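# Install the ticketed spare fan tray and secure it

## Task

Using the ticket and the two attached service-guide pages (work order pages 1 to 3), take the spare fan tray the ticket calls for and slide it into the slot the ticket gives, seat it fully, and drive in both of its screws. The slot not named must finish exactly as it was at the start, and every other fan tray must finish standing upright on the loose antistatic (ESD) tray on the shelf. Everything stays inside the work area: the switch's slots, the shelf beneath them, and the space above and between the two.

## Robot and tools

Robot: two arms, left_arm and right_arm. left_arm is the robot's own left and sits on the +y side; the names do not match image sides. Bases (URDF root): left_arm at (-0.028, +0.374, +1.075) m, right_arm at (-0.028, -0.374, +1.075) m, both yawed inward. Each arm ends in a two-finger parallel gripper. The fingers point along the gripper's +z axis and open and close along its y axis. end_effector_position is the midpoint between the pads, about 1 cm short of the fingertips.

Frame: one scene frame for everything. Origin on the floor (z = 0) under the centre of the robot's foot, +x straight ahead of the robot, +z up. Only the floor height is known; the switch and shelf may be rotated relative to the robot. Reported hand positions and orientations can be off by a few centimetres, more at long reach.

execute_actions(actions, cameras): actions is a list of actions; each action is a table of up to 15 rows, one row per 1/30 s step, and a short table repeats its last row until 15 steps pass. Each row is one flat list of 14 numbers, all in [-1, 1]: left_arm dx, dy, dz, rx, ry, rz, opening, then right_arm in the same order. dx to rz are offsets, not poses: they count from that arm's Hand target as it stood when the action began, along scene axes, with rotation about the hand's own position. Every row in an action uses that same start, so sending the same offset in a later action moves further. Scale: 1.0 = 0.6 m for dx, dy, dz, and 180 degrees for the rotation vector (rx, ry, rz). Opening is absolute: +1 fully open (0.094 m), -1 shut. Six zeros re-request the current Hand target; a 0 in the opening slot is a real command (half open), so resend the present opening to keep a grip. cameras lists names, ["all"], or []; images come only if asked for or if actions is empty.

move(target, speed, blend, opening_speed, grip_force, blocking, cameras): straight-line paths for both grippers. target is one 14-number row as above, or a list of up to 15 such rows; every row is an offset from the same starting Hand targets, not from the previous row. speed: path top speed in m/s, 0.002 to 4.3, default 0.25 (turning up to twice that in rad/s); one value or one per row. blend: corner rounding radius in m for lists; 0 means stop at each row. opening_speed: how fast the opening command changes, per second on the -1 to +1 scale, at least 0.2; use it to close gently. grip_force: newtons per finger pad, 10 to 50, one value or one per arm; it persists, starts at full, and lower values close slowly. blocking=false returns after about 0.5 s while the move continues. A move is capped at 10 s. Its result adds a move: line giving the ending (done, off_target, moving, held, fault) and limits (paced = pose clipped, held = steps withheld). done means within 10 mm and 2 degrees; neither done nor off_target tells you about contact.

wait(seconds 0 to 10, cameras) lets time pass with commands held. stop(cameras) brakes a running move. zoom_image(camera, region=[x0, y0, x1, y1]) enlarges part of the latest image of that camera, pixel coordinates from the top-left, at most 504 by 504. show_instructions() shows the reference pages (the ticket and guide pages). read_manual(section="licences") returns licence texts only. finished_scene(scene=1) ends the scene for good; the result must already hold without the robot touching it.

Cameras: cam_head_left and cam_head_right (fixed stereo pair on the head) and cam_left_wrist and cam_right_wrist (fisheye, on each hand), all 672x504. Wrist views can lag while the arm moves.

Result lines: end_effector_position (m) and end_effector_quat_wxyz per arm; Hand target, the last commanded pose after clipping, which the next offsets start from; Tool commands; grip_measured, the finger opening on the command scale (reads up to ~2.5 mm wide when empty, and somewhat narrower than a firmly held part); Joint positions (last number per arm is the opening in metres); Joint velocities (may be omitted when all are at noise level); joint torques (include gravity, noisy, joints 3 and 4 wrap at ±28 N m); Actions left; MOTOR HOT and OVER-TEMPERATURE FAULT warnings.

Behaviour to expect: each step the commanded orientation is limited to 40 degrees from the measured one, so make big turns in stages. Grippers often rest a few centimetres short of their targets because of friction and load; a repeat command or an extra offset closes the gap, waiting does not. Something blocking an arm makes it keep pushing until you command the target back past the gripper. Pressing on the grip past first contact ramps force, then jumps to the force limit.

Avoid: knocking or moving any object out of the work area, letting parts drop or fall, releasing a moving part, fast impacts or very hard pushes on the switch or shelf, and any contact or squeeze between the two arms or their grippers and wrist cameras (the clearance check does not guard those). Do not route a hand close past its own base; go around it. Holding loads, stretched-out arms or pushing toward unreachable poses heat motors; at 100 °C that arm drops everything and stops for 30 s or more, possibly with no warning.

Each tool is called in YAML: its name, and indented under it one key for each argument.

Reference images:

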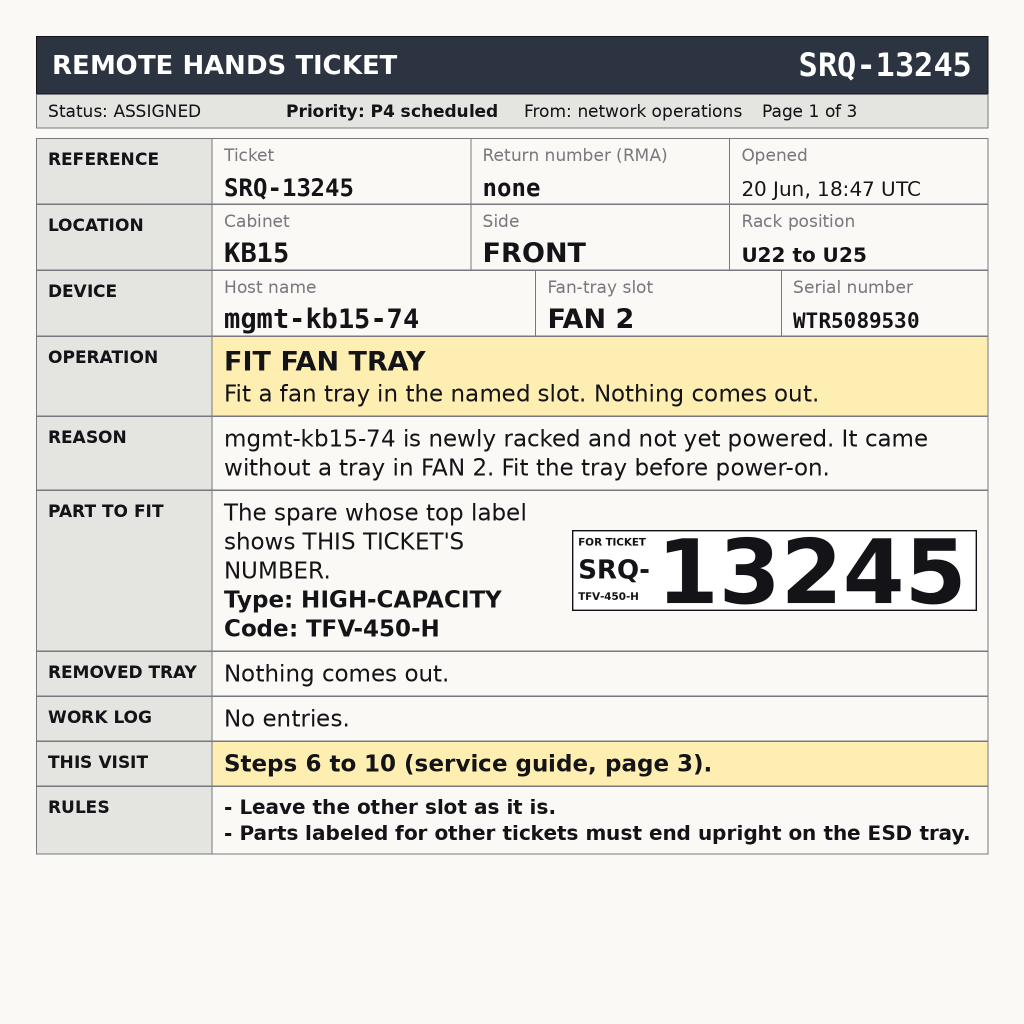

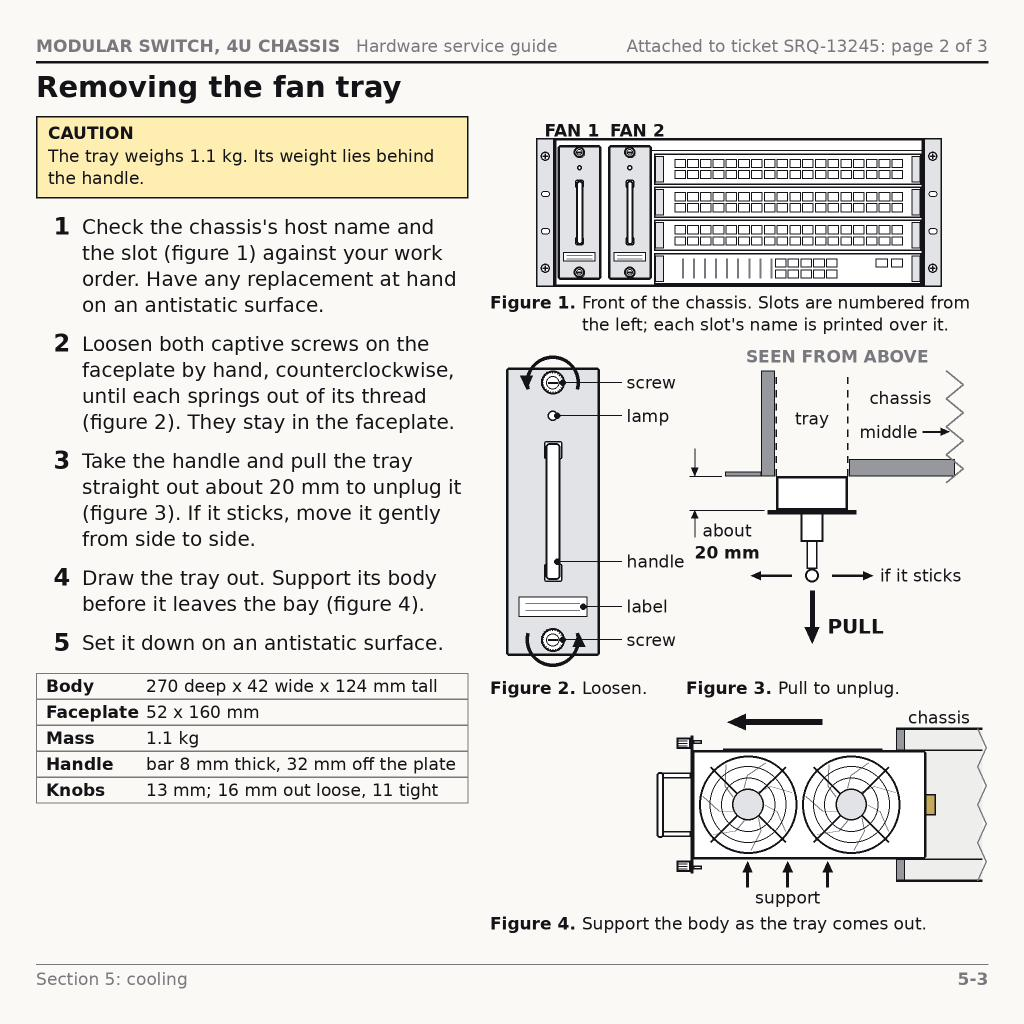

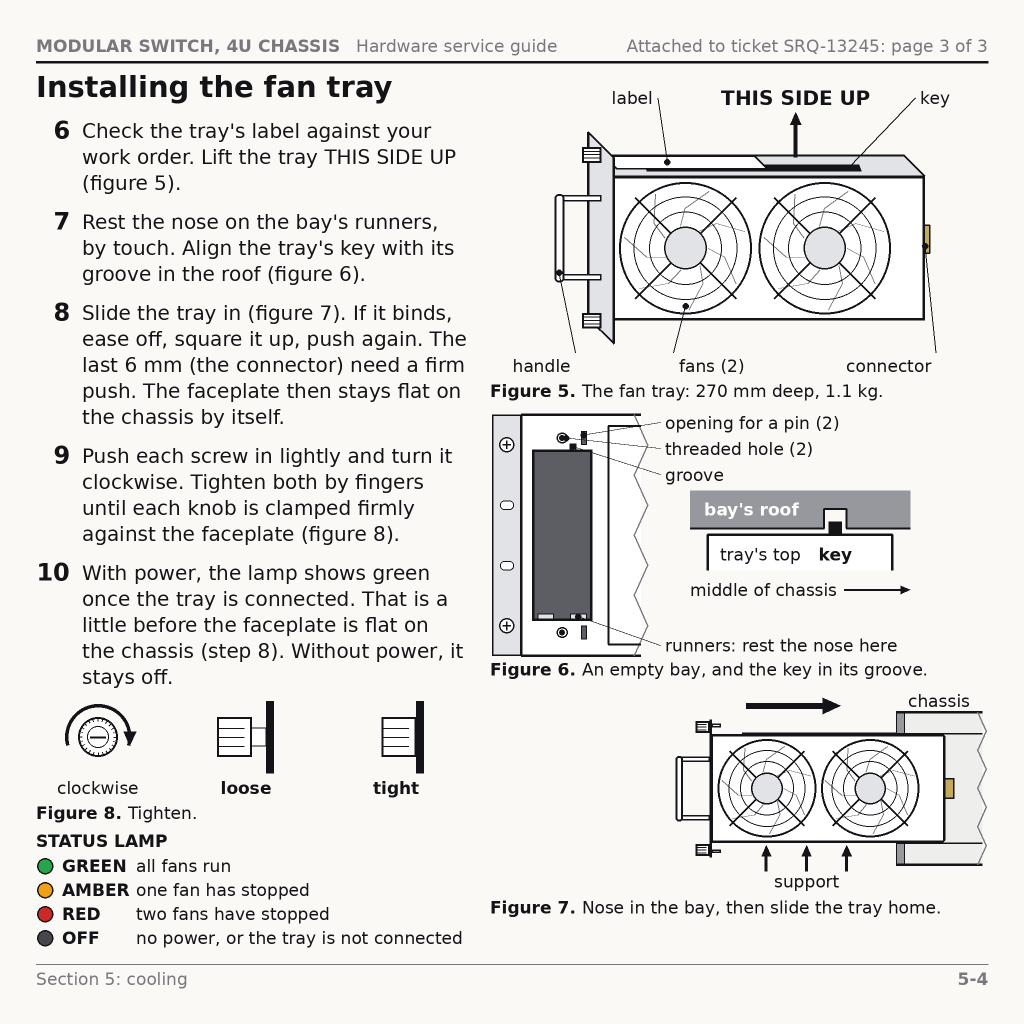

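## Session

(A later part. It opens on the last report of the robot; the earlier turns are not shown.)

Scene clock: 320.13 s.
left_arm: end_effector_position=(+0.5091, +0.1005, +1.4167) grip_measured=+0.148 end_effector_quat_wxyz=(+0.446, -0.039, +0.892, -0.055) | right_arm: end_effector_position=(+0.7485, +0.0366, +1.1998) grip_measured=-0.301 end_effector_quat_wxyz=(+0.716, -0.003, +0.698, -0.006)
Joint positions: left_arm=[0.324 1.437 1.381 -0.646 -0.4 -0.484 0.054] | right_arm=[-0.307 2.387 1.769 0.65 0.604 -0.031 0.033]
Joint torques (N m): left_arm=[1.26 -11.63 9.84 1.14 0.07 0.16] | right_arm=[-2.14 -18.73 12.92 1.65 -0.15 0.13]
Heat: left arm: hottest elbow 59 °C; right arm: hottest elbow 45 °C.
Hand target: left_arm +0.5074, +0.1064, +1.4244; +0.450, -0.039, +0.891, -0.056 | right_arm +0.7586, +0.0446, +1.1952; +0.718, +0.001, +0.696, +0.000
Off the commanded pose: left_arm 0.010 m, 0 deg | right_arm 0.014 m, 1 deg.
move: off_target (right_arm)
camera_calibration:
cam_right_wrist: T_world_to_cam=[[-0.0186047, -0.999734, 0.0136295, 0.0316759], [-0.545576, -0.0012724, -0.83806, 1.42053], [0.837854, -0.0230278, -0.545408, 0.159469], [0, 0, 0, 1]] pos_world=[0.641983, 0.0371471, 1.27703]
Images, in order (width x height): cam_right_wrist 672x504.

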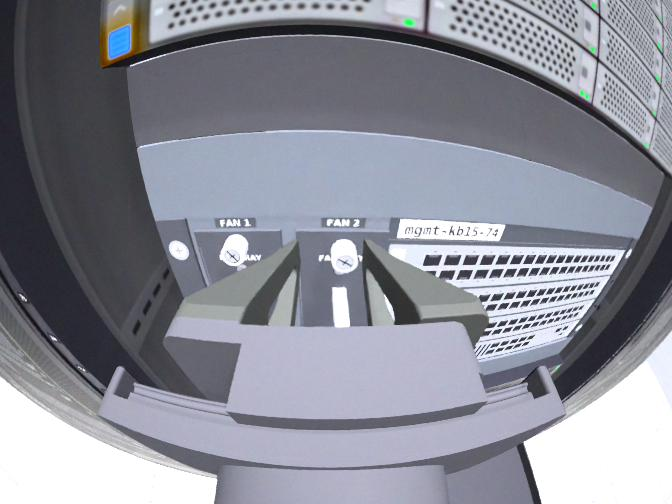

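move:
  target: [0,0,0,0,0,0,0.15,0,-0.022,0,0,0,0,-0.3]
  speed: 0.05
  cameras: ["cam_right_wrist"]

zoom_image:
  camera: "cam_right_wrist"
  region: [270, 190, 400, 310]

Scene clock: 321.70 s.
left_arm: end_effector_position=(+0.5091, +0.1005, +1.4167) grip_measured=+0.148 end_effector_quat_wxyz=(+0.446, -0.039, +0.892, -0.055) | right_arm: end_effector_position=(+0.7500, +0.0366, +1.2002) grip_measured=-0.301 end_effector_quat_wxyz=(+0.716, -0.007, +0.698, -0.002)
Joint positions: left_arm=[0.324 1.437 1.381 -0.646 -0.4 -0.484 0.054] | right_arm=[-0.311 2.387 1.77 0.65 0.59 -0.031 0.033]
Joint torques (N m): left_arm=[1.26 -11.75 9.99 1.2 0.04 0.11] | right_arm=[-2.9 -19.78 10.56 2.26 -0.15 0.14]
Heat: left arm: hottest elbow 59 °C; right arm: hottest elbow 46 °C.
Hand target: left_arm +0.5074, +0.1064, +1.4244; +0.450, -0.039, +0.891, -0.056 | right_arm +0.7587, +0.0315, +1.1953; +0.718, +0.001, +0.696, +0.000
Off the commanded pose: left_arm 0.010 m, 0 deg | right_arm 0.011 m, 1 deg.
move: off_target (right_arm)
camera_calibration:
cam_right_wrist: T_world_to_cam=[[-0.00761365, -0.999884, 0.0131915, 0.02393], [-0.54474, -0.00691545, -0.838576, 1.422], [0.83857, -0.0135706, -0.544625, 0.156595], [0, 0, 0, 1]] pos_world=[0.643487, 0.0358861, 1.27743]
Images, in order (width x height): cam_right_wrist 672x504.

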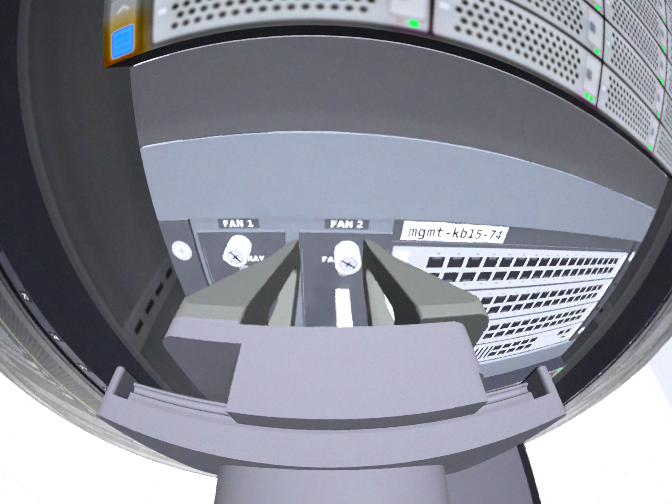

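Scaled by 3.877 from the camera's 672x504 image, which has a finer 960x720 frame.

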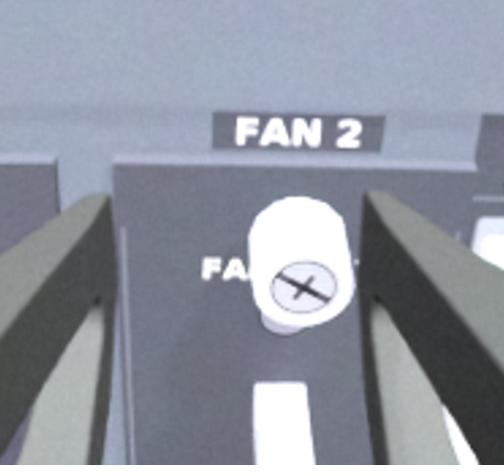

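move:
  target: [0,0,0,0,0,0,0.15,0,-0.009,0,0,0,0,-0.3]
  speed: 0.05
  cameras: ["cam_right_wrist"]

zoom_image:
  camera: "cam_right_wrist"
  region: [270, 190, 400, 310]

Scene clock: 322.83 s.
left_arm: end_effector_position=(+0.5091, +0.1005, +1.4167) grip_measured=+0.148 end_effector_quat_wxyz=(+0.446, -0.039, +0.892, -0.055) | right_arm: end_effector_position=(+0.7525, +0.0329, +1.2002) grip_measured=-0.301 end_effector_quat_wxyz=(+0.716, -0.006, +0.698, -0.002)
Joint positions: left_arm=[0.324 1.437 1.381 -0.646 -0.4 -0.484 0.054] | right_arm=[-0.317 2.387 1.77 0.65 0.584 -0.031 0.033]
Joint torques (N m): left_arm=[1.55 -11.4 10 1.13 0.06 0.13] | right_arm=[-3.14 -20.25 9.59 2.54 -0.15 0.14]
Heat: left arm: hottest elbow 59 °C; right arm: hottest elbow 46 °C.
Hand target: left_arm +0.5074, +0.1064, +1.4244; +0.450, -0.039, +0.891, -0.056 | right_arm +0.7586, +0.0262, +1.1953; +0.718, +0.001, +0.696, +0.001
Off the commanded pose: left_arm 0.010 m, 0 deg | right_arm 0.010 m, 1 deg.
move: done
camera_calibration:
cam_right_wrist: T_world_to_cam=[[-0.00756368, -0.999888, 0.012913, 0.0205719], [-0.544623, -0.00671097, -0.838654, 1.42335], [0.838647, -0.013376, -0.544511, 0.154247], [0, 0, 0, 1]] pos_world=[0.645987, 0.0321849, 1.27742]
Images, in order (width x height): cam_right_wrist 672x504.

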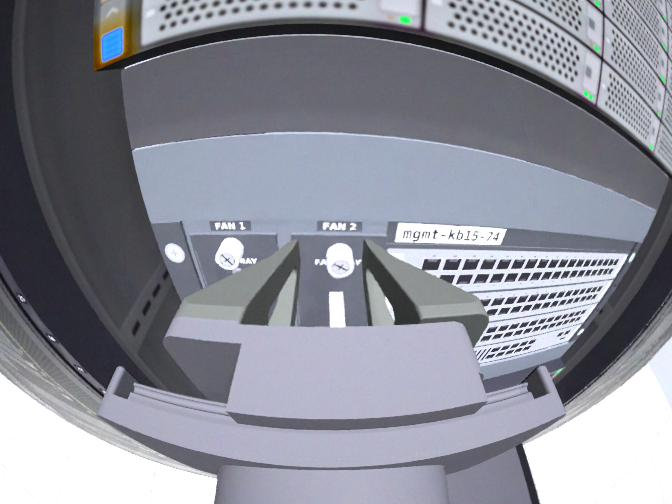

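Scaled by 3.877 from the camera's 672x504 image, which has a finer 960x720 frame.

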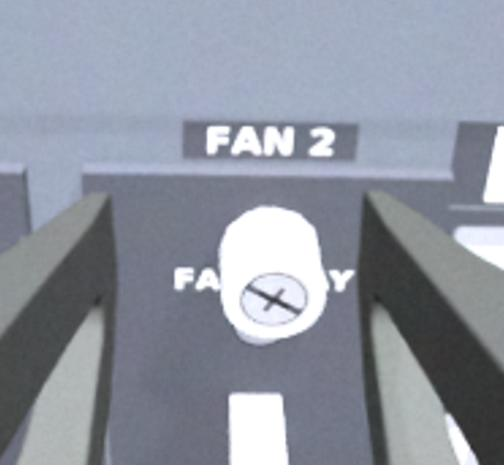

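move:
  target: [0,0,0,0,0,0,0.15,0,-0.0075,0,0,0,0,-0.3]
  speed: 0.05
  cameras: ["cam_right_wrist"]

zoom_image:
  camera: "cam_right_wrist"
  region: [270, 190, 400, 310]

Scene clock: 324.03 s.
left_arm: end_effector_position=(+0.5091, +0.1005, +1.4167) grip_measured=+0.148 end_effector_quat_wxyz=(+0.446, -0.039, +0.892, -0.055) | right_arm: end_effector_position=(+0.7545, +0.0298, +1.2002) grip_measured=-0.301 end_effector_quat_wxyz=(+0.716, -0.006, +0.698, -0.002)
Joint positions: left_arm=[0.324 1.437 1.381 -0.646 -0.4 -0.484 0.054] | right_arm=[-0.322 2.387 1.77 0.65 0.579 -0.03 0.033]
Joint torques (N m): left_arm=[1.03 -11.81 9.88 1.09 -0.03 0.15] | right_arm=[-2.96 -20.6 8.76 2.74 -0.14 0.14]
Heat: left arm: hottest elbow 59 °C; right arm: hottest elbow 46 °C.
Hand target: left_arm +0.5074, +0.1064, +1.4244; +0.450, -0.039, +0.891, -0.056 | right_arm +0.7586, +0.0217, +1.1953; +0.718, +0.001, +0.696, +0.001
Off the commanded pose: left_arm 0.010 m, 0 deg | right_arm 0.010 m, 1 deg.
move: done
camera_calibration:
cam_right_wrist: T_world_to_cam=[[-0.00759575, -0.999891, 0.0126902, 0.0178923], [-0.544575, -0.0065074, -0.838687, 1.42443], [0.838678, -0.0132812, -0.544466, 0.152449], [0, 0, 0, 1]] pos_world=[0.647987, 0.0291844, 1.27742]
Images, in order (width x height): cam_right_wrist 672x504.

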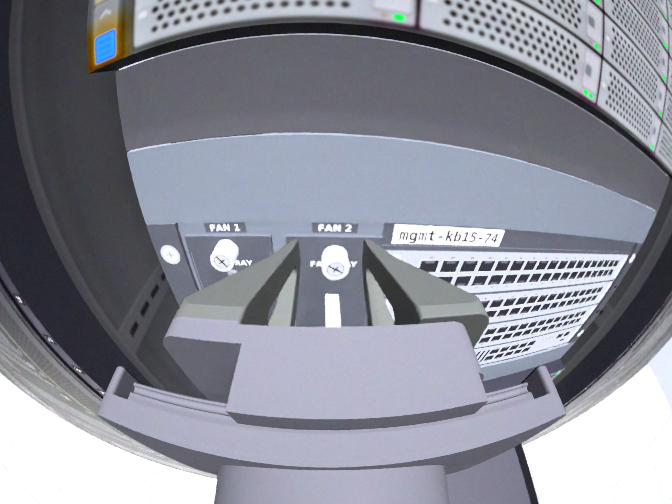

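Scaled by 3.877 from the camera's 672x504 image, which has a finer 960x720 frame.

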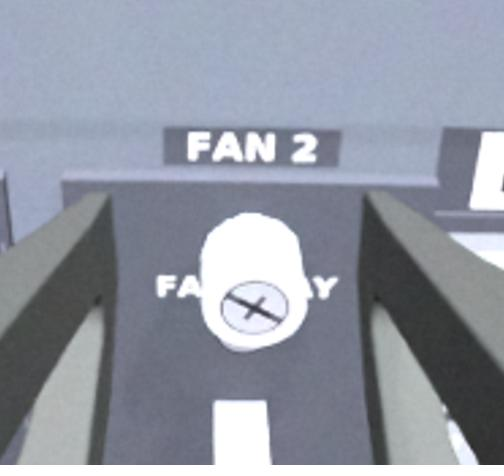

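move:
  target: [0,0,0,0,0,0,0.15,0,-0.0035,0,0,0,0,-0.72]
  speed: 0.05
  opening_speed: 0.5
  cameras: ["cam_right_wrist"]

zoom_image:
  camera: "cam_right_wrist"
  region: [270, 190, 400, 310]

Scene clock: 325.83 s.
left_arm: end_effector_position=(+0.5091, +0.1005, +1.4167) grip_measured=+0.148 end_effector_quat_wxyz=(+0.446, -0.039, +0.892, -0.055) | right_arm: end_effector_position=(+0.7556, +0.0285, +1.2007) grip_measured=-0.712 end_effector_quat_wxyz=(+0.717, -0.006, +0.697, -0.001)
Joint positions: left_arm=[0.324 1.437 1.381 -0.646 -0.4 -0.484 0.054] | right_arm=[-0.325 2.387 1.77 0.653 0.575 -0.03 0.014]
Joint torques (N m): left_arm=[0.91 -12.1 9.88 1.22 0.03 0.14] | right_arm=[-3.02 -20.84 8.4 2.76 -0.09 0.13]
Heat: left arm: hottest elbow 58 °C; right arm: hottest elbow 45 °C.
Hand target: left_arm +0.5074, +0.1064, +1.4244; +0.450, -0.039, +0.891, -0.056 | right_arm +0.7586, +0.0196, +1.1953; +0.718, +0.001, +0.696, +0.001
Off the commanded pose: left_arm 0.010 m, 0 deg | right_arm 0.011 m, 1 deg.
move: off_target (right_arm)
camera_calibration:
cam_right_wrist: T_world_to_cam=[[-0.0060595, -0.999918, 0.0112402, 0.017039], [-0.542865, -0.00615054, -0.839797, 1.42544], [0.839798, -0.0111907, -0.542784, 0.148899], [0, 0, 0, 1]] pos_world=[0.648881, 0.0274711, 1.27771]
Images, in order (width x height): cam_right_wrist 672x504.

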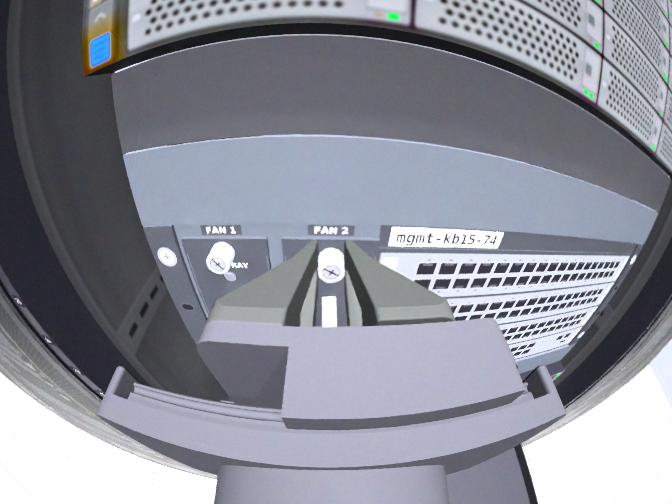

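Scaled by 3.877 from the camera's 672x504 image, which has a finer 960x720 frame.

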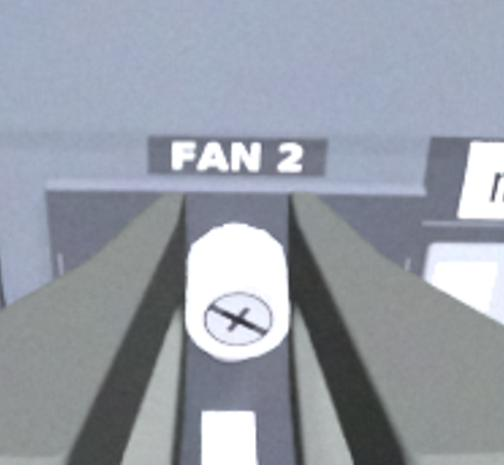

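move:
  target: [0,0,0,0,0,0,0.15,-0.013,0.0,0,0,0,0,-0.7]
  speed: 0.05
  cameras: ["cam_right_wrist"]

zoom_image:
  camera: "cam_right_wrist"
  region: [270, 190, 400, 310]

Scene clock: 327.90 s.
left_arm: end_effector_position=(+0.5091, +0.1005, +1.4167) grip_measured=+0.148 end_effector_quat_wxyz=(+0.446, -0.039, +0.892, -0.055) | right_arm: end_effector_position=(+0.7533, +0.0279, +1.1989) grip_measured=-0.700 end_effector_quat_wxyz=(+0.719, -0.006, +0.695, +0.003)
Joint positions: left_arm=[0.324 1.437 1.381 -0.646 -0.4 -0.484 0.054] | right_arm=[-0.325 2.387 1.758 0.672 0.57 -0.029 0.014]
Joint torques (N m): left_arm=[0.56 -11.11 9.89 1.1 0.03 0.1] | right_arm=[-2.55 -21.77 7.05 2.52 0.35 0.12]
Heat: left arm: hottest elbow 58 °C; right arm: hottest elbow 45 °C.
Hand target: left_arm +0.5074, +0.1064, +1.4244; +0.450, -0.039, +0.891, -0.056 | right_arm +0.7508, +0.0196, +1.1952; +0.718, +0.001, +0.696, +0.001
Off the commanded pose: left_arm 0.010 m, 0 deg | right_arm 0.009 m, 1 deg.
move: done
camera_calibration:
cam_right_wrist: T_world_to_cam=[[-0.00112363, -0.999983, 0.00575738, 0.0193105], [-0.537145, -0.00425275, -0.843479, 1.42264], [0.843489, -0.0040403, -0.537131, 0.140038], [0, 0, 0, 1]] pos_world=[0.646063, 0.0259261, 1.27507]
Images, in order (width x height): cam_right_wrist 672x504.

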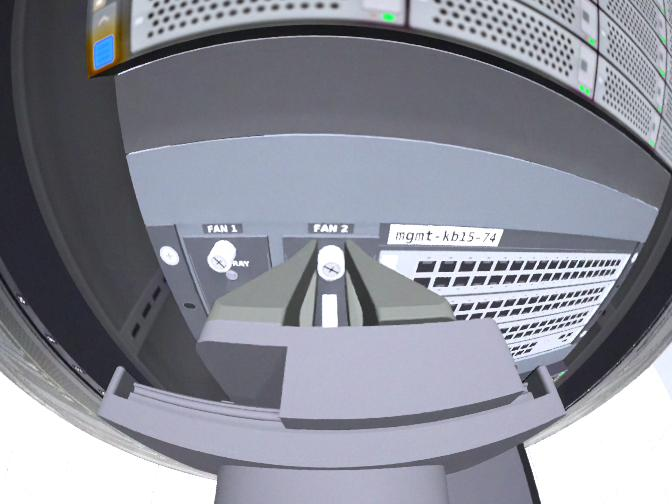

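Scaled by 3.877 from the camera's 672x504 image, which has a finer 960x720 frame.

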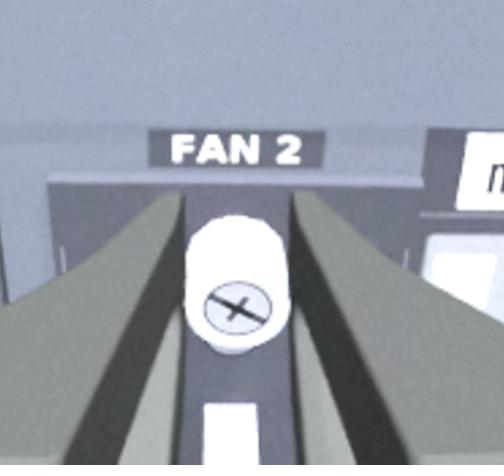

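move:
  target: [0,0,0,0,0,0,0.15,0,0.0,0,0,0,0,-0.83]
  speed: 0.05
  opening_speed: 0.3
  cameras: ["cam_right_wrist"]

zoom_image:
  camera: "cam_right_wrist"
  region: [270, 190, 400, 310]

Scene clock: 329.00 s.
left_arm: end_effector_position=(+0.5091, +0.1005, +1.4167) grip_measured=+0.148 end_effector_quat_wxyz=(+0.446, -0.039, +0.892, -0.055) | right_arm: end_effector_position=(+0.7533, +0.0279, +1.1989) grip_measured=-0.751 end_effector_quat_wxyz=(+0.719, -0.006, +0.694, +0.003)
Joint positions: left_arm=[0.324 1.437 1.381 -0.646 -0.4 -0.484 0.054] | right_arm=[-0.325 2.387 1.758 0.673 0.57 -0.028 0.012]
Joint torques (N m): left_arm=[0.91 -12.69 10.02 1.33 0.05 0.19] | right_arm=[-2.55 -21.71 7.05 2.56 0.35 0.11]
Heat: left arm: hottest elbow 58 °C; right arm: hottest elbow 45 °C.
Hand target: left_arm +0.5074, +0.1064, +1.4244; +0.450, -0.039, +0.891, -0.056 | right_arm +0.7508, +0.0196, +1.1953; +0.718, +0.001, +0.696, +0.001
Off the commanded pose: left_arm 0.010 m, 0 deg | right_arm 0.009 m, 1 deg.
move: done
camera_calibration:
cam_right_wrist: T_world_to_cam=[[-0.00115655, -0.999986, 0.00517537, 0.0199722], [-0.536913, -0.00374518, -0.843629, 1.42266], [0.843637, -0.00375442, -0.536901, 0.139641], [0, 0, 0, 1]] pos_world=[0.646062, 0.0258243, 1.27507]
Images, in order (width x height): cam_right_wrist 672x504.

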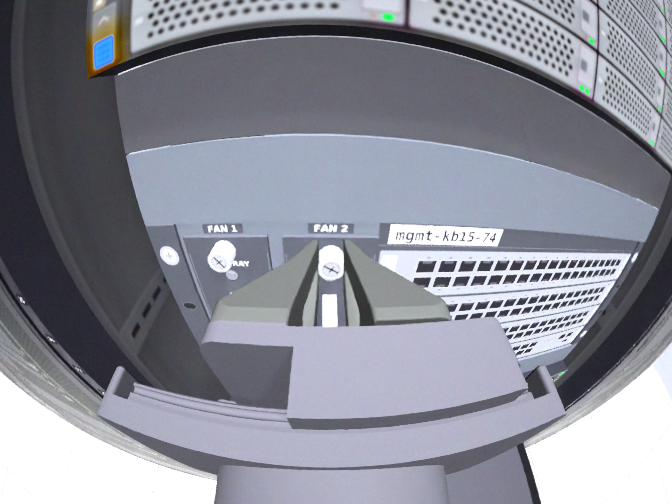

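Scaled by 3.877 from the camera's 672x504 image, which has a finer 960x720 frame.

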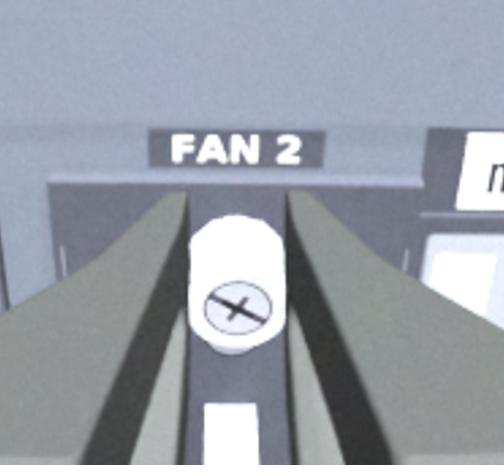

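move:
  target:
    - [0,0,0,0,0,0,0.15,0.03,0.0,0,0,0,0,-0.83]
    - [0,0,0,0,0,0,0.15,0.03,0.0,0,0.55,0,0.017,-0.83]
  speed: [0.1,0.5]
  blend: 0.005
  cameras: ["cam_right_wrist","cam_left_wrist"]

zoom_image:
  camera: "cam_right_wrist"
  region: [270, 190, 400, 310]

zoom_image:
  camera: "cam_left_wrist"
  region: [320, 130, 420, 230]

Scene clock: 333.37 s.
left_arm: end_effector_position=(+0.5091, +0.1005, +1.4167) grip_measured=+0.148 end_effector_quat_wxyz=(+0.446, -0.039, +0.892, -0.055) | right_arm: end_effector_position=(+0.7565, +0.0218, +1.1932) grip_measured=-0.752 end_effector_quat_wxyz=(+0.466, +0.527, +0.459, +0.542)
Joint positions: left_arm=[0.324 1.437 1.381 -0.646 -0.4 -0.484 0.054] | right_arm=[-0.333 2.391 1.758 0.661 0.569 1.699 0.012]
Joint torques (N m): left_arm=[1.44 -12.04 9.98 1.07 0.04 0.1] | right_arm=[-3.02 -19.78 11.93 1.42 -0.14 0.04]
Heat: left arm: hottest elbow 57 °C; right arm: hottest elbow 45 °C.
Hand target: left_arm +0.5074, +0.1064, +1.4244; +0.450, -0.039, +0.891, -0.056 | right_arm +0.7689, +0.0194, +1.1955; +0.466, +0.531, +0.451, +0.546
Off the commanded pose: left_arm 0.010 m, 0 deg | right_arm 0.013 m, 1 deg.
move: off_target (right_arm)
camera_calibration:
cam_left_wrist: T_world_to_cam=[[0.0391211, -0.988159, 0.148362, -0.133989], [-0.970328, -0.0730229, -0.230503, 0.823269], [0.238608, -0.134942, -0.961695, 1.37926], [0, 0, 0, 1]] pos_world=[0.47498, 0.113836, 1.53607]
cam_right_wrist: T_world_to_cam=[[0.00746311, 0.142174, -0.989814, 1.16982], [-0.574235, 0.810972, 0.112156, 0.289673], [0.818657, 0.567548, 0.0876933, -0.605029], [0, 0, 0, 1]] pos_world=[0.652921, -0.057851, 1.17847]
Images, in order (width x height): cam_left_wrist 672x504, cam_right_wrist 672x504.

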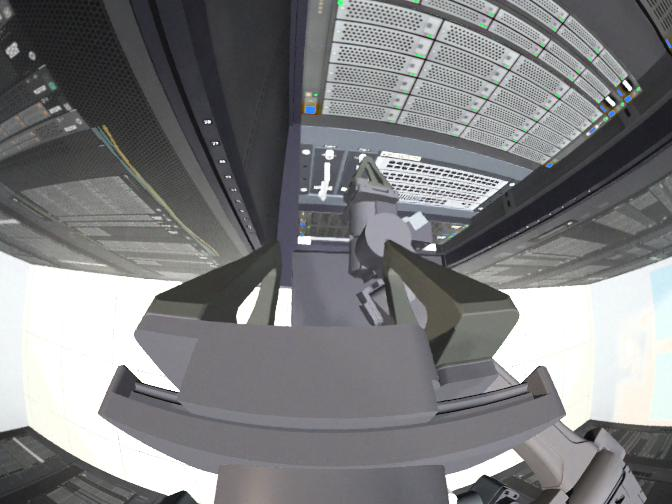

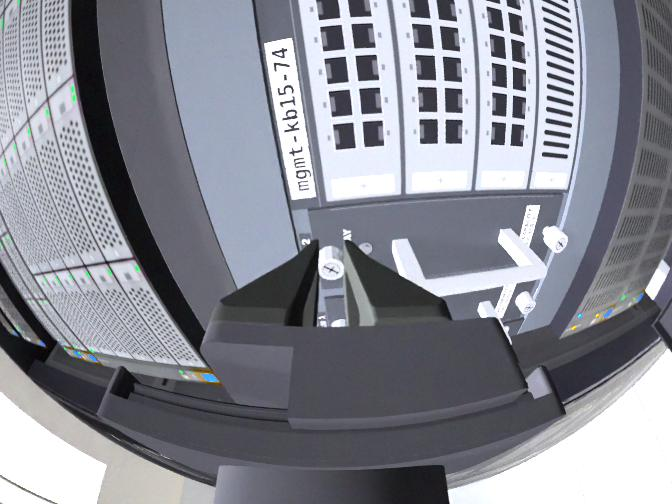

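Scaled by 3.877 from the camera's 672x504 image, which has a finer 960x720 frame.

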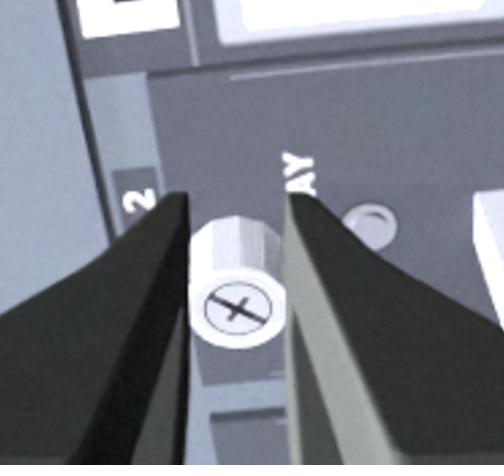

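Scaled by 5.040 from the camera's 672x504 image, which has a finer 960x720 frame.

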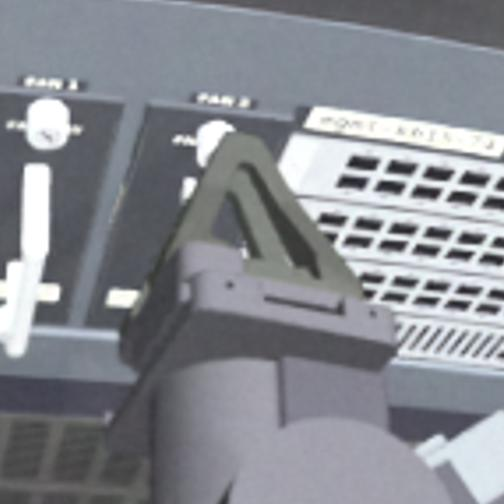

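move:
  target: [0,0,0,0,0,0,0.15,0.003,0.0,0,0.09,0,0.003,-0.83]
  speed: 0.5

move:
  target: [0,0,0,0,0,0,0.15,-0.01,0.0,0,0,0,0,-0.5]
  speed: 0.1
  opening_speed: 0.8
  cameras: ["cam_right_wrist"]

zoom_image:
  camera: "cam_right_wrist"
  region: [270, 190, 400, 310]

Scene clock: 336.37 s.
left_arm: end_effector_position=(+0.5091, +0.1005, +1.4167) grip_measured=+0.148 end_effector_quat_wxyz=(+0.446, -0.039, +0.892, -0.055) | right_arm: end_effector_position=(+0.7566, +0.0219, +1.1918) grip_measured=-0.752 end_effector_quat_wxyz=(+0.385, +0.587, +0.382, +0.600)
Joint positions: left_arm=[0.324 1.437 1.381 -0.646 -0.4 -0.484 0.054] | right_arm=[-0.333 2.391 1.758 0.655 0.568 1.982 0.012]
Joint torques (N m): left_arm=[1.73 -11.75 9.91 1.24 0.01 0.12] | right_arm=[-3.08 -19.6 12.33 1.54 -0.22 0.04]
Heat: left arm: hottest elbow 57 °C; right arm: hottest elbow 45 °C.
Hand target: left_arm +0.5074, +0.1064, +1.4244; +0.450, -0.039, +0.891, -0.056 | right_arm +0.7707, +0.0194, +1.1955; +0.384, +0.589, +0.372, +0.606
Off the commanded pose: left_arm 0.010 m, 0 deg | right_arm 0.015 m, 1 deg.
move: off_target (right_arm)

Scene clock: 337.17 s.
left_arm: end_effector_position=(+0.5091, +0.1005, +1.4167) grip_measured=+0.148 end_effector_quat_wxyz=(+0.446, -0.039, +0.892, -0.055) | right_arm: end_effector_position=(+0.7566, +0.0220, +1.1918) grip_measured=-0.503 end_effector_quat_wxyz=(+0.384, +0.587, +0.382, +0.601)
Joint positions: left_arm=[0.324 1.437 1.381 -0.646 -0.4 -0.484 0.054] | right_arm=[-0.333 2.391 1.758 0.655 0.567 1.983 0.023]
Joint torques (N m): left_arm=[1.49 -11.34 9.76 1.07 0.03 0.13] | right_arm=[-2.78 -20.25 10.81 1.98 -0.02 0.04]
Heat: left arm: hottest elbow 57 °C; right arm: hottest elbow 45 °C.
Hand target: left_arm +0.5074, +0.1064, +1.4244; +0.450, -0.039, +0.891, -0.056 | right_arm +0.7646, +0.0197, +1.1955; +0.383, +0.589, +0.372, +0.607
Off the commanded pose: left_arm 0.010 m, 0 deg | right_arm 0.009 m, 1 deg.
move: done
camera_calibration:
cam_right_wrist: T_world_to_cam=[[-0.00120451, 0.410615, -0.911808, 1.07607], [-0.577942, 0.74382, 0.335729, 0.0274287], [0.816077, 0.527377, 0.236416, -0.779438], [0, 0, 0, 1]] pos_world=[0.65323, -0.0511929, 1.15623]
Images, in order (width x height): cam_right_wrist 672x504.

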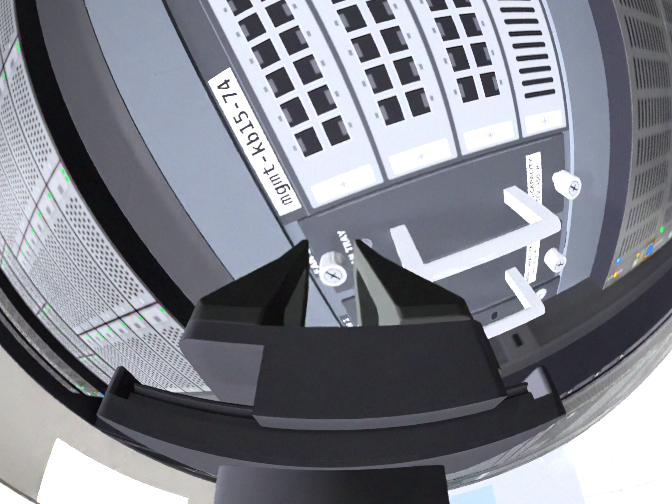

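Scaled by 3.877 from the camera's 672x504 image, which has a finer 960x720 frame.

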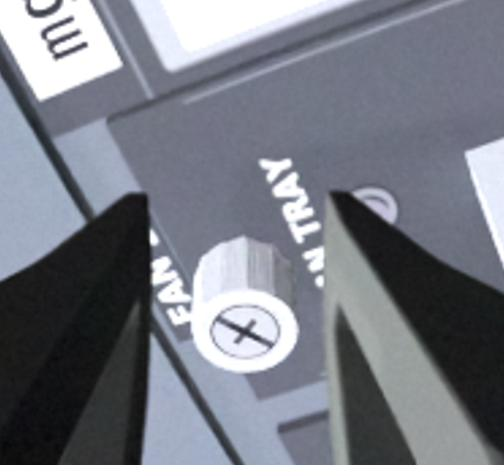

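move:
  target:
    - [0,0,0,0,0,0,0.15,-0.04,0.0,0,0,0,0,-0.4]
    - [0,0,0,0,0,0,0.15,-0.04,0.016,0.0,-0.64,0,-0.02,-0.4]
  speed: [0.1,0.7]
  cameras: ["cam_right_wrist"]

zoom_image:
  camera: "cam_right_wrist"
  region: [270, 190, 400, 310]

Scene clock: 341.87 s.
left_arm: end_effector_position=(+0.5091, +0.1005, +1.4167) grip_measured=+0.148 end_effector_quat_wxyz=(+0.446, -0.039, +0.892, -0.055) | right_arm: end_effector_position=(+0.7409, +0.0201, +1.1825) grip_measured=-0.402 end_effector_quat_wxyz=(+0.708, +0.003, +0.706, -0.007)
Joint positions: left_arm=[0.324 1.437 1.381 -0.646 -0.4 -0.484 0.054] | right_arm=[-0.319 2.374 1.704 0.676 0.602 -0.01 0.028]
Joint torques (N m): left_arm=[1.2 -11.75 10.07 1.01 0.01 0.14] | right_arm=[-1.44 -21.01 9.69 2.76 -0.12 -0.08]
Heat: left arm: hottest elbow 56 °C; right arm: hottest elbow 45 °C.
Hand target: left_arm +0.5074, +0.1064, +1.4244; +0.450, -0.039, +0.891, -0.056 | right_arm +0.7406, +0.0291, +1.1951; +0.718, +0.001, +0.696, +0.000
Off the commanded pose: left_arm 0.010 m, 0 deg | right_arm 0.016 m, 2 deg.
move: off_target (right_arm)
camera_calibration:
cam_right_wrist: T_world_to_cam=[[-0.0268073, -0.999615, 0.00722202, 0.0289028], [-0.563489, 0.00914325, -0.826073, 1.40087], [0.825689, -0.0262143, -0.563517, 0.186387], [0, 0, 0, 1]] pos_world=[0.636251, 0.0209692, 1.26204]
Images, in order (width x height): cam_right_wrist 672x504.

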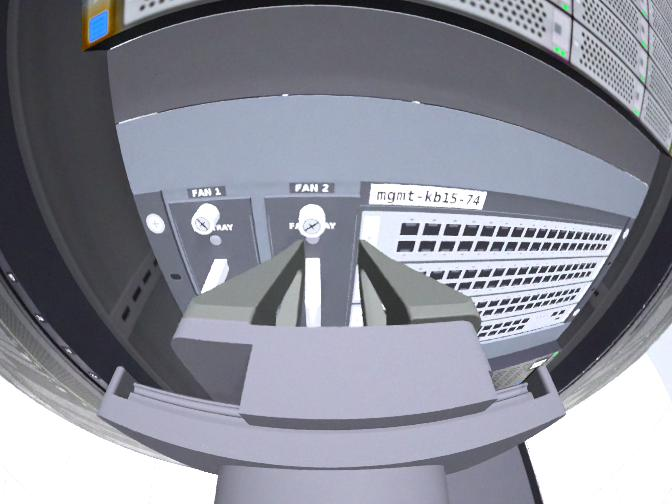

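Scaled by 3.877 from the camera's 672x504 image, which has a finer 960x720 frame.

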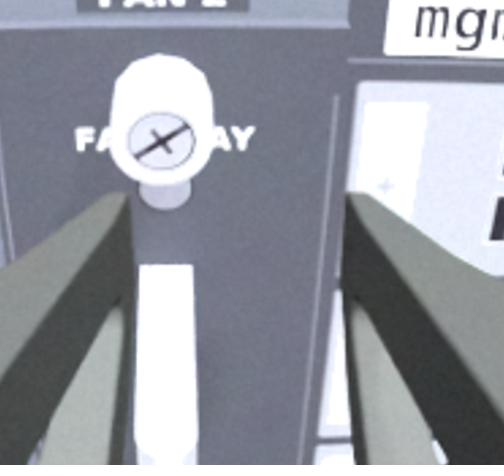

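move:
  target: [0,0,0,0,0,0,0.15,0.0,0.0,0.018,0,0,0,-0.4]
  speed: [0.1]

Scene clock: 343.87 s.
left_arm: end_effector_position=(+0.5091, +0.1005, +1.4167) grip_measured=+0.148 end_effector_quat_wxyz=(+0.446, -0.039, +0.892, -0.055) | right_arm: end_effector_position=(+0.7409, +0.0201, +1.1825) grip_measured=-0.402 end_effector_quat_wxyz=(+0.708, +0.002, +0.706, -0.007)
Joint positions: left_arm=[0.324 1.437 1.381 -0.646 -0.4 -0.484 0.054] | right_arm=[-0.319 2.374 1.704 0.676 0.602 -0.011 0.028]
Joint torques (N m): left_arm=[0.97 -11.75 9.88 1.06 0.01 0.2] | right_arm=[-1.49 -22.36 9.57 2.04 -0.12 -0.07]
Heat: left arm: hottest elbow 56 °C; right arm: hottest elbow 45 °C.
Hand target: left_arm +0.5074, +0.1064, +1.4244; +0.450, -0.039, +0.891, -0.056 | right_arm +0.7406, +0.0291, +1.2059; +0.718, +0.001, +0.696, +0.000
Off the commanded pose: left_arm 0.010 m, 0 deg | right_arm 0.025 m, 2 deg.
move: off_target (right_arm)

move:
  target: [0,0,0,0,0,0,0.15,0.012,0.0,0.012,0,0,0,-0.4]
  speed: [0.1]

Scene clock: 344.97 s.
left_arm: end_effector_position=(+0.5091, +0.1005, +1.4167) grip_measured=+0.148 end_effector_quat_wxyz=(+0.446, -0.039, +0.892, -0.055) | right_arm: end_effector_position=(+0.7409, +0.0209, +1.1799) grip_measured=-0.402 end_effector_quat_wxyz=(+0.705, -0.002, +0.709, -0.007)
Joint positions: left_arm=[0.324 1.437 1.381 -0.646 -0.4 -0.484 0.054] | right_arm=[-0.319 2.374 1.704 0.664 0.597 -0.011 0.028]
Joint torques (N m): left_arm=[0.85 -12.63 9.91 1.13 0 0.16] | right_arm=[-1.96 -22.42 11.21 1.57 -0.13 -0.07]
Heat: left arm: hottest elbow 56 °C; right arm: hottest elbow 46 °C.
Hand target: left_arm +0.5074, +0.1064, +1.4244; +0.450, -0.039, +0.891, -0.056 | right_arm +0.7478, +0.0291, +1.2131; +0.718, +0.001, +0.696, +0.000
Off the commanded pose: left_arm 0.010 m, 0 deg | right_arm 0.035 m, 2 deg.
move: off_target (right_arm)

move:
  target: [0,0,0,0,0,0,0.15,0.0,0.0,0.015,0,0,0,-0.4]
  speed: [0.2]

Scene clock: 346.27 s.
left_arm: end_effector_position=(+0.5091, +0.1005, +1.4167) grip_measured=+0.148 end_effector_quat_wxyz=(+0.446, -0.039, +0.892, -0.055) | right_arm: end_effector_position=(+0.7411, +0.0210, +1.1870) grip_measured=-0.402 end_effector_quat_wxyz=(+0.704, -0.002, +0.710, -0.008)
Joint positions: left_arm=[0.324 1.437 1.381 -0.646 -0.4 -0.484 0.054] | right_arm=[-0.319 2.362 1.704 0.65 0.597 -0.011 0.028]
Joint torques (N m): left_arm=[0.73 -12.28 9.98 1.17 0.04 0.16] | right_arm=[-1.9 -22.65 11.29 1.63 -0.13 -0.07]
Heat: left arm: hottest elbow 55 °C; right arm: hottest elbow 46 °C.
Hand target: left_arm +0.5074, +0.1064, +1.4244; +0.450, -0.039, +0.891, -0.056 | right_arm +0.7478, +0.0291, +1.2221; +0.718, +0.001, +0.696, +0.000
Off the commanded pose: left_arm 0.010 m, 0 deg | right_arm 0.037 m, 2 deg.
move: off_target (right_arm)

move:
  target: [0,0,0,0,0,0,0.15,0.0,0.0,0.011,0,0,0,-0.4]
  speed: [0.2]

Scene clock: 347.37 s.
left_arm: end_effector_position=(+0.5091, +0.1005, +1.4167) grip_measured=+0.148 end_effector_quat_wxyz=(+0.446, -0.039, +0.892, -0.055) | right_arm: end_effector_position=(+0.7413, +0.0211, +1.1928) grip_measured=-0.402 end_effector_quat_wxyz=(+0.704, -0.002, +0.710, -0.008)
Joint positions: left_arm=[0.324 1.437 1.381 -0.646 -0.4 -0.484 0.054] | right_arm=[-0.319 2.352 1.704 0.64 0.597 -0.011 0.028]
Joint torques (N m): left_arm=[1.85 -12.4 9.96 1.31 0.06 0.13] | right_arm=[-1.96 -22.59 11.36 1.62 -0.13 -0.07]
Heat: left arm: hottest elbow 55 °C; right arm: hottest elbow 46 °C.
Hand target: left_arm +0.5074, +0.1064, +1.4244; +0.450, -0.039, +0.891, -0.056 | right_arm +0.7478, +0.0291, +1.2288; +0.718, +0.001, +0.696, +0.000
Off the commanded pose: left_arm 0.010 m, 0 deg | right_arm 0.037 m, 2 deg.
move: off_target (right_arm)

move:
  target: [0,0,0,0,0,0,0.15,0.025,0.0,0.0,0,0,0,-0.4]
  speed: [0.1]
  cameras: ["cam_right_wrist"]

zoom_image:
  camera: "cam_right_wrist"
  region: [270, 190, 400, 310]

Scene clock: 349.00 s.
left_arm: end_effector_position=(+0.5091, +0.1005, +1.4167) grip_measured=+0.148 end_effector_quat_wxyz=(+0.446, -0.039, +0.892, -0.055) | right_arm: end_effector_position=(+0.7482, +0.0277, +1.2060) grip_measured=-0.402 end_effector_quat_wxyz=(+0.707, -0.005, +0.708, -0.002)
Joint positions: left_arm=[0.324 1.437 1.381 -0.646 -0.4 -0.484 0.054] | right_arm=[-0.319 2.352 1.741 0.611 0.585 -0.011 0.028]
Joint torques (N m): left_arm=[1.49 -12.04 9.8 1.25 0.03 0.08] | right_arm=[-2.84 -20.78 13.01 1.63 -0.13 -0.07]
Heat: left arm: hottest elbow 55 °C; right arm: hottest elbow 46 °C.
Hand target: left_arm +0.5074, +0.1064, +1.4244; +0.450, -0.039, +0.891, -0.056 | right_arm +0.7628, +0.0291, +1.2288; +0.718, +0.001, +0.696, +0.000
Off the commanded pose: left_arm 0.010 m, 0 deg | right_arm 0.027 m, 2 deg.
move: off_target (right_arm)
camera_calibration:
cam_right_wrist: T_world_to_cam=[[-0.0103829, -0.99988, 0.0114776, 0.0191161], [-0.567637, -0.00355587, -0.823271, 1.42445], [0.823214, -0.015063, -0.567532, 0.200303], [0, 0, 0, 1]] pos_world=[0.643879, 0.0271961, 1.28617]
Images, in order (width x height): cam_right_wrist 672x504.

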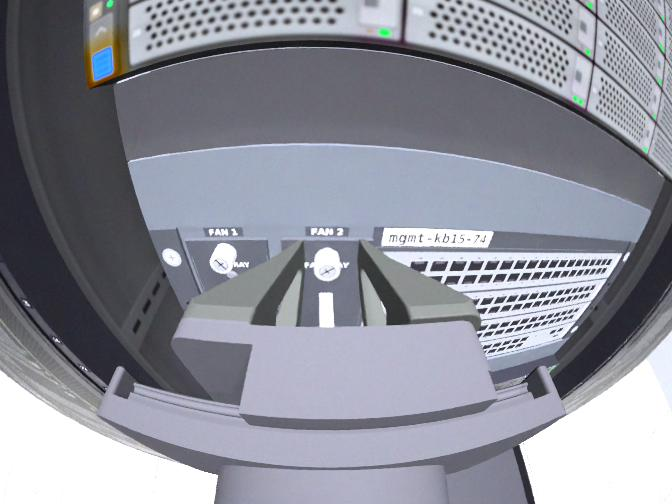

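Scaled by 3.877 from the camera's 672x504 image, which has a finer 960x720 frame.

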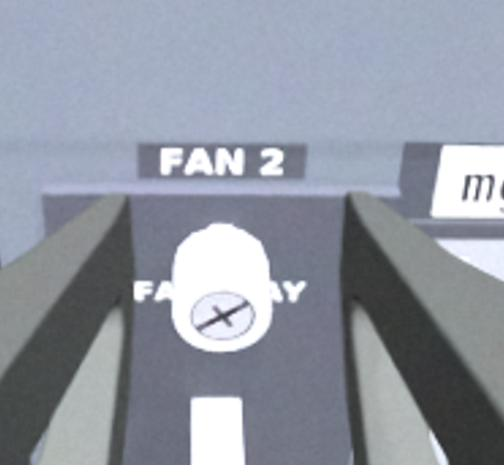

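move:
  target: [0,0,0,0,0,0,0.15,0.01,0.0,-0.05,0,0,0,-0.4]
  speed: [0.1]
  cameras: ["cam_right_wrist"]

Scene clock: 350.83 s.
left_arm: end_effector_position=(+0.5091, +0.1005, +1.4167) grip_measured=+0.148 end_effector_quat_wxyz=(+0.446, -0.039, +0.892, -0.055) | right_arm: end_effector_position=(+0.7539, +0.0300, +1.1938) grip_measured=-0.402 end_effector_quat_wxyz=(+0.707, -0.006, +0.707, -0.001)
Joint positions: left_arm=[0.324 1.437 1.381 -0.646 -0.4 -0.484 0.054] | right_arm=[-0.321 2.385 1.768 0.618 0.58 -0.011 0.028]
Joint torques (N m): left_arm=[0.97 -12.28 9.94 1.03 0.02 0.14] | right_arm=[-3.19 -19.02 12.94 2.71 -0.13 -0.06]
Heat: left arm: hottest elbow 55 °C; right arm: hottest elbow 46 °C.
Hand target: left_arm +0.5074, +0.1064, +1.4244; +0.450, -0.039, +0.891, -0.056 | right_arm +0.7689, +0.0291, +1.1991; +0.718, +0.001, +0.696, +0.000
Off the commanded pose: left_arm 0.010 m, 0 deg | right_arm 0.016 m, 2 deg.
move: off_target (right_arm)
camera_calibration:
cam_right_wrist: T_world_to_cam=[[-0.00770375, -0.999913, 0.0107438, 0.0204959], [-0.566922, -0.00448325, -0.823759, 1.41767], [0.823736, -0.0124369, -0.566838, 0.187301], [0, 0, 0, 1]] pos_world=[0.649578, 0.0291793, 1.27377]
Images, in order (width x height): cam_right_wrist 672x504.

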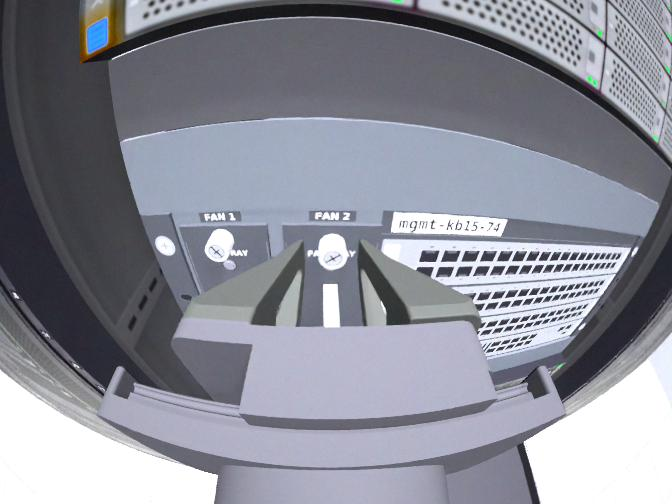

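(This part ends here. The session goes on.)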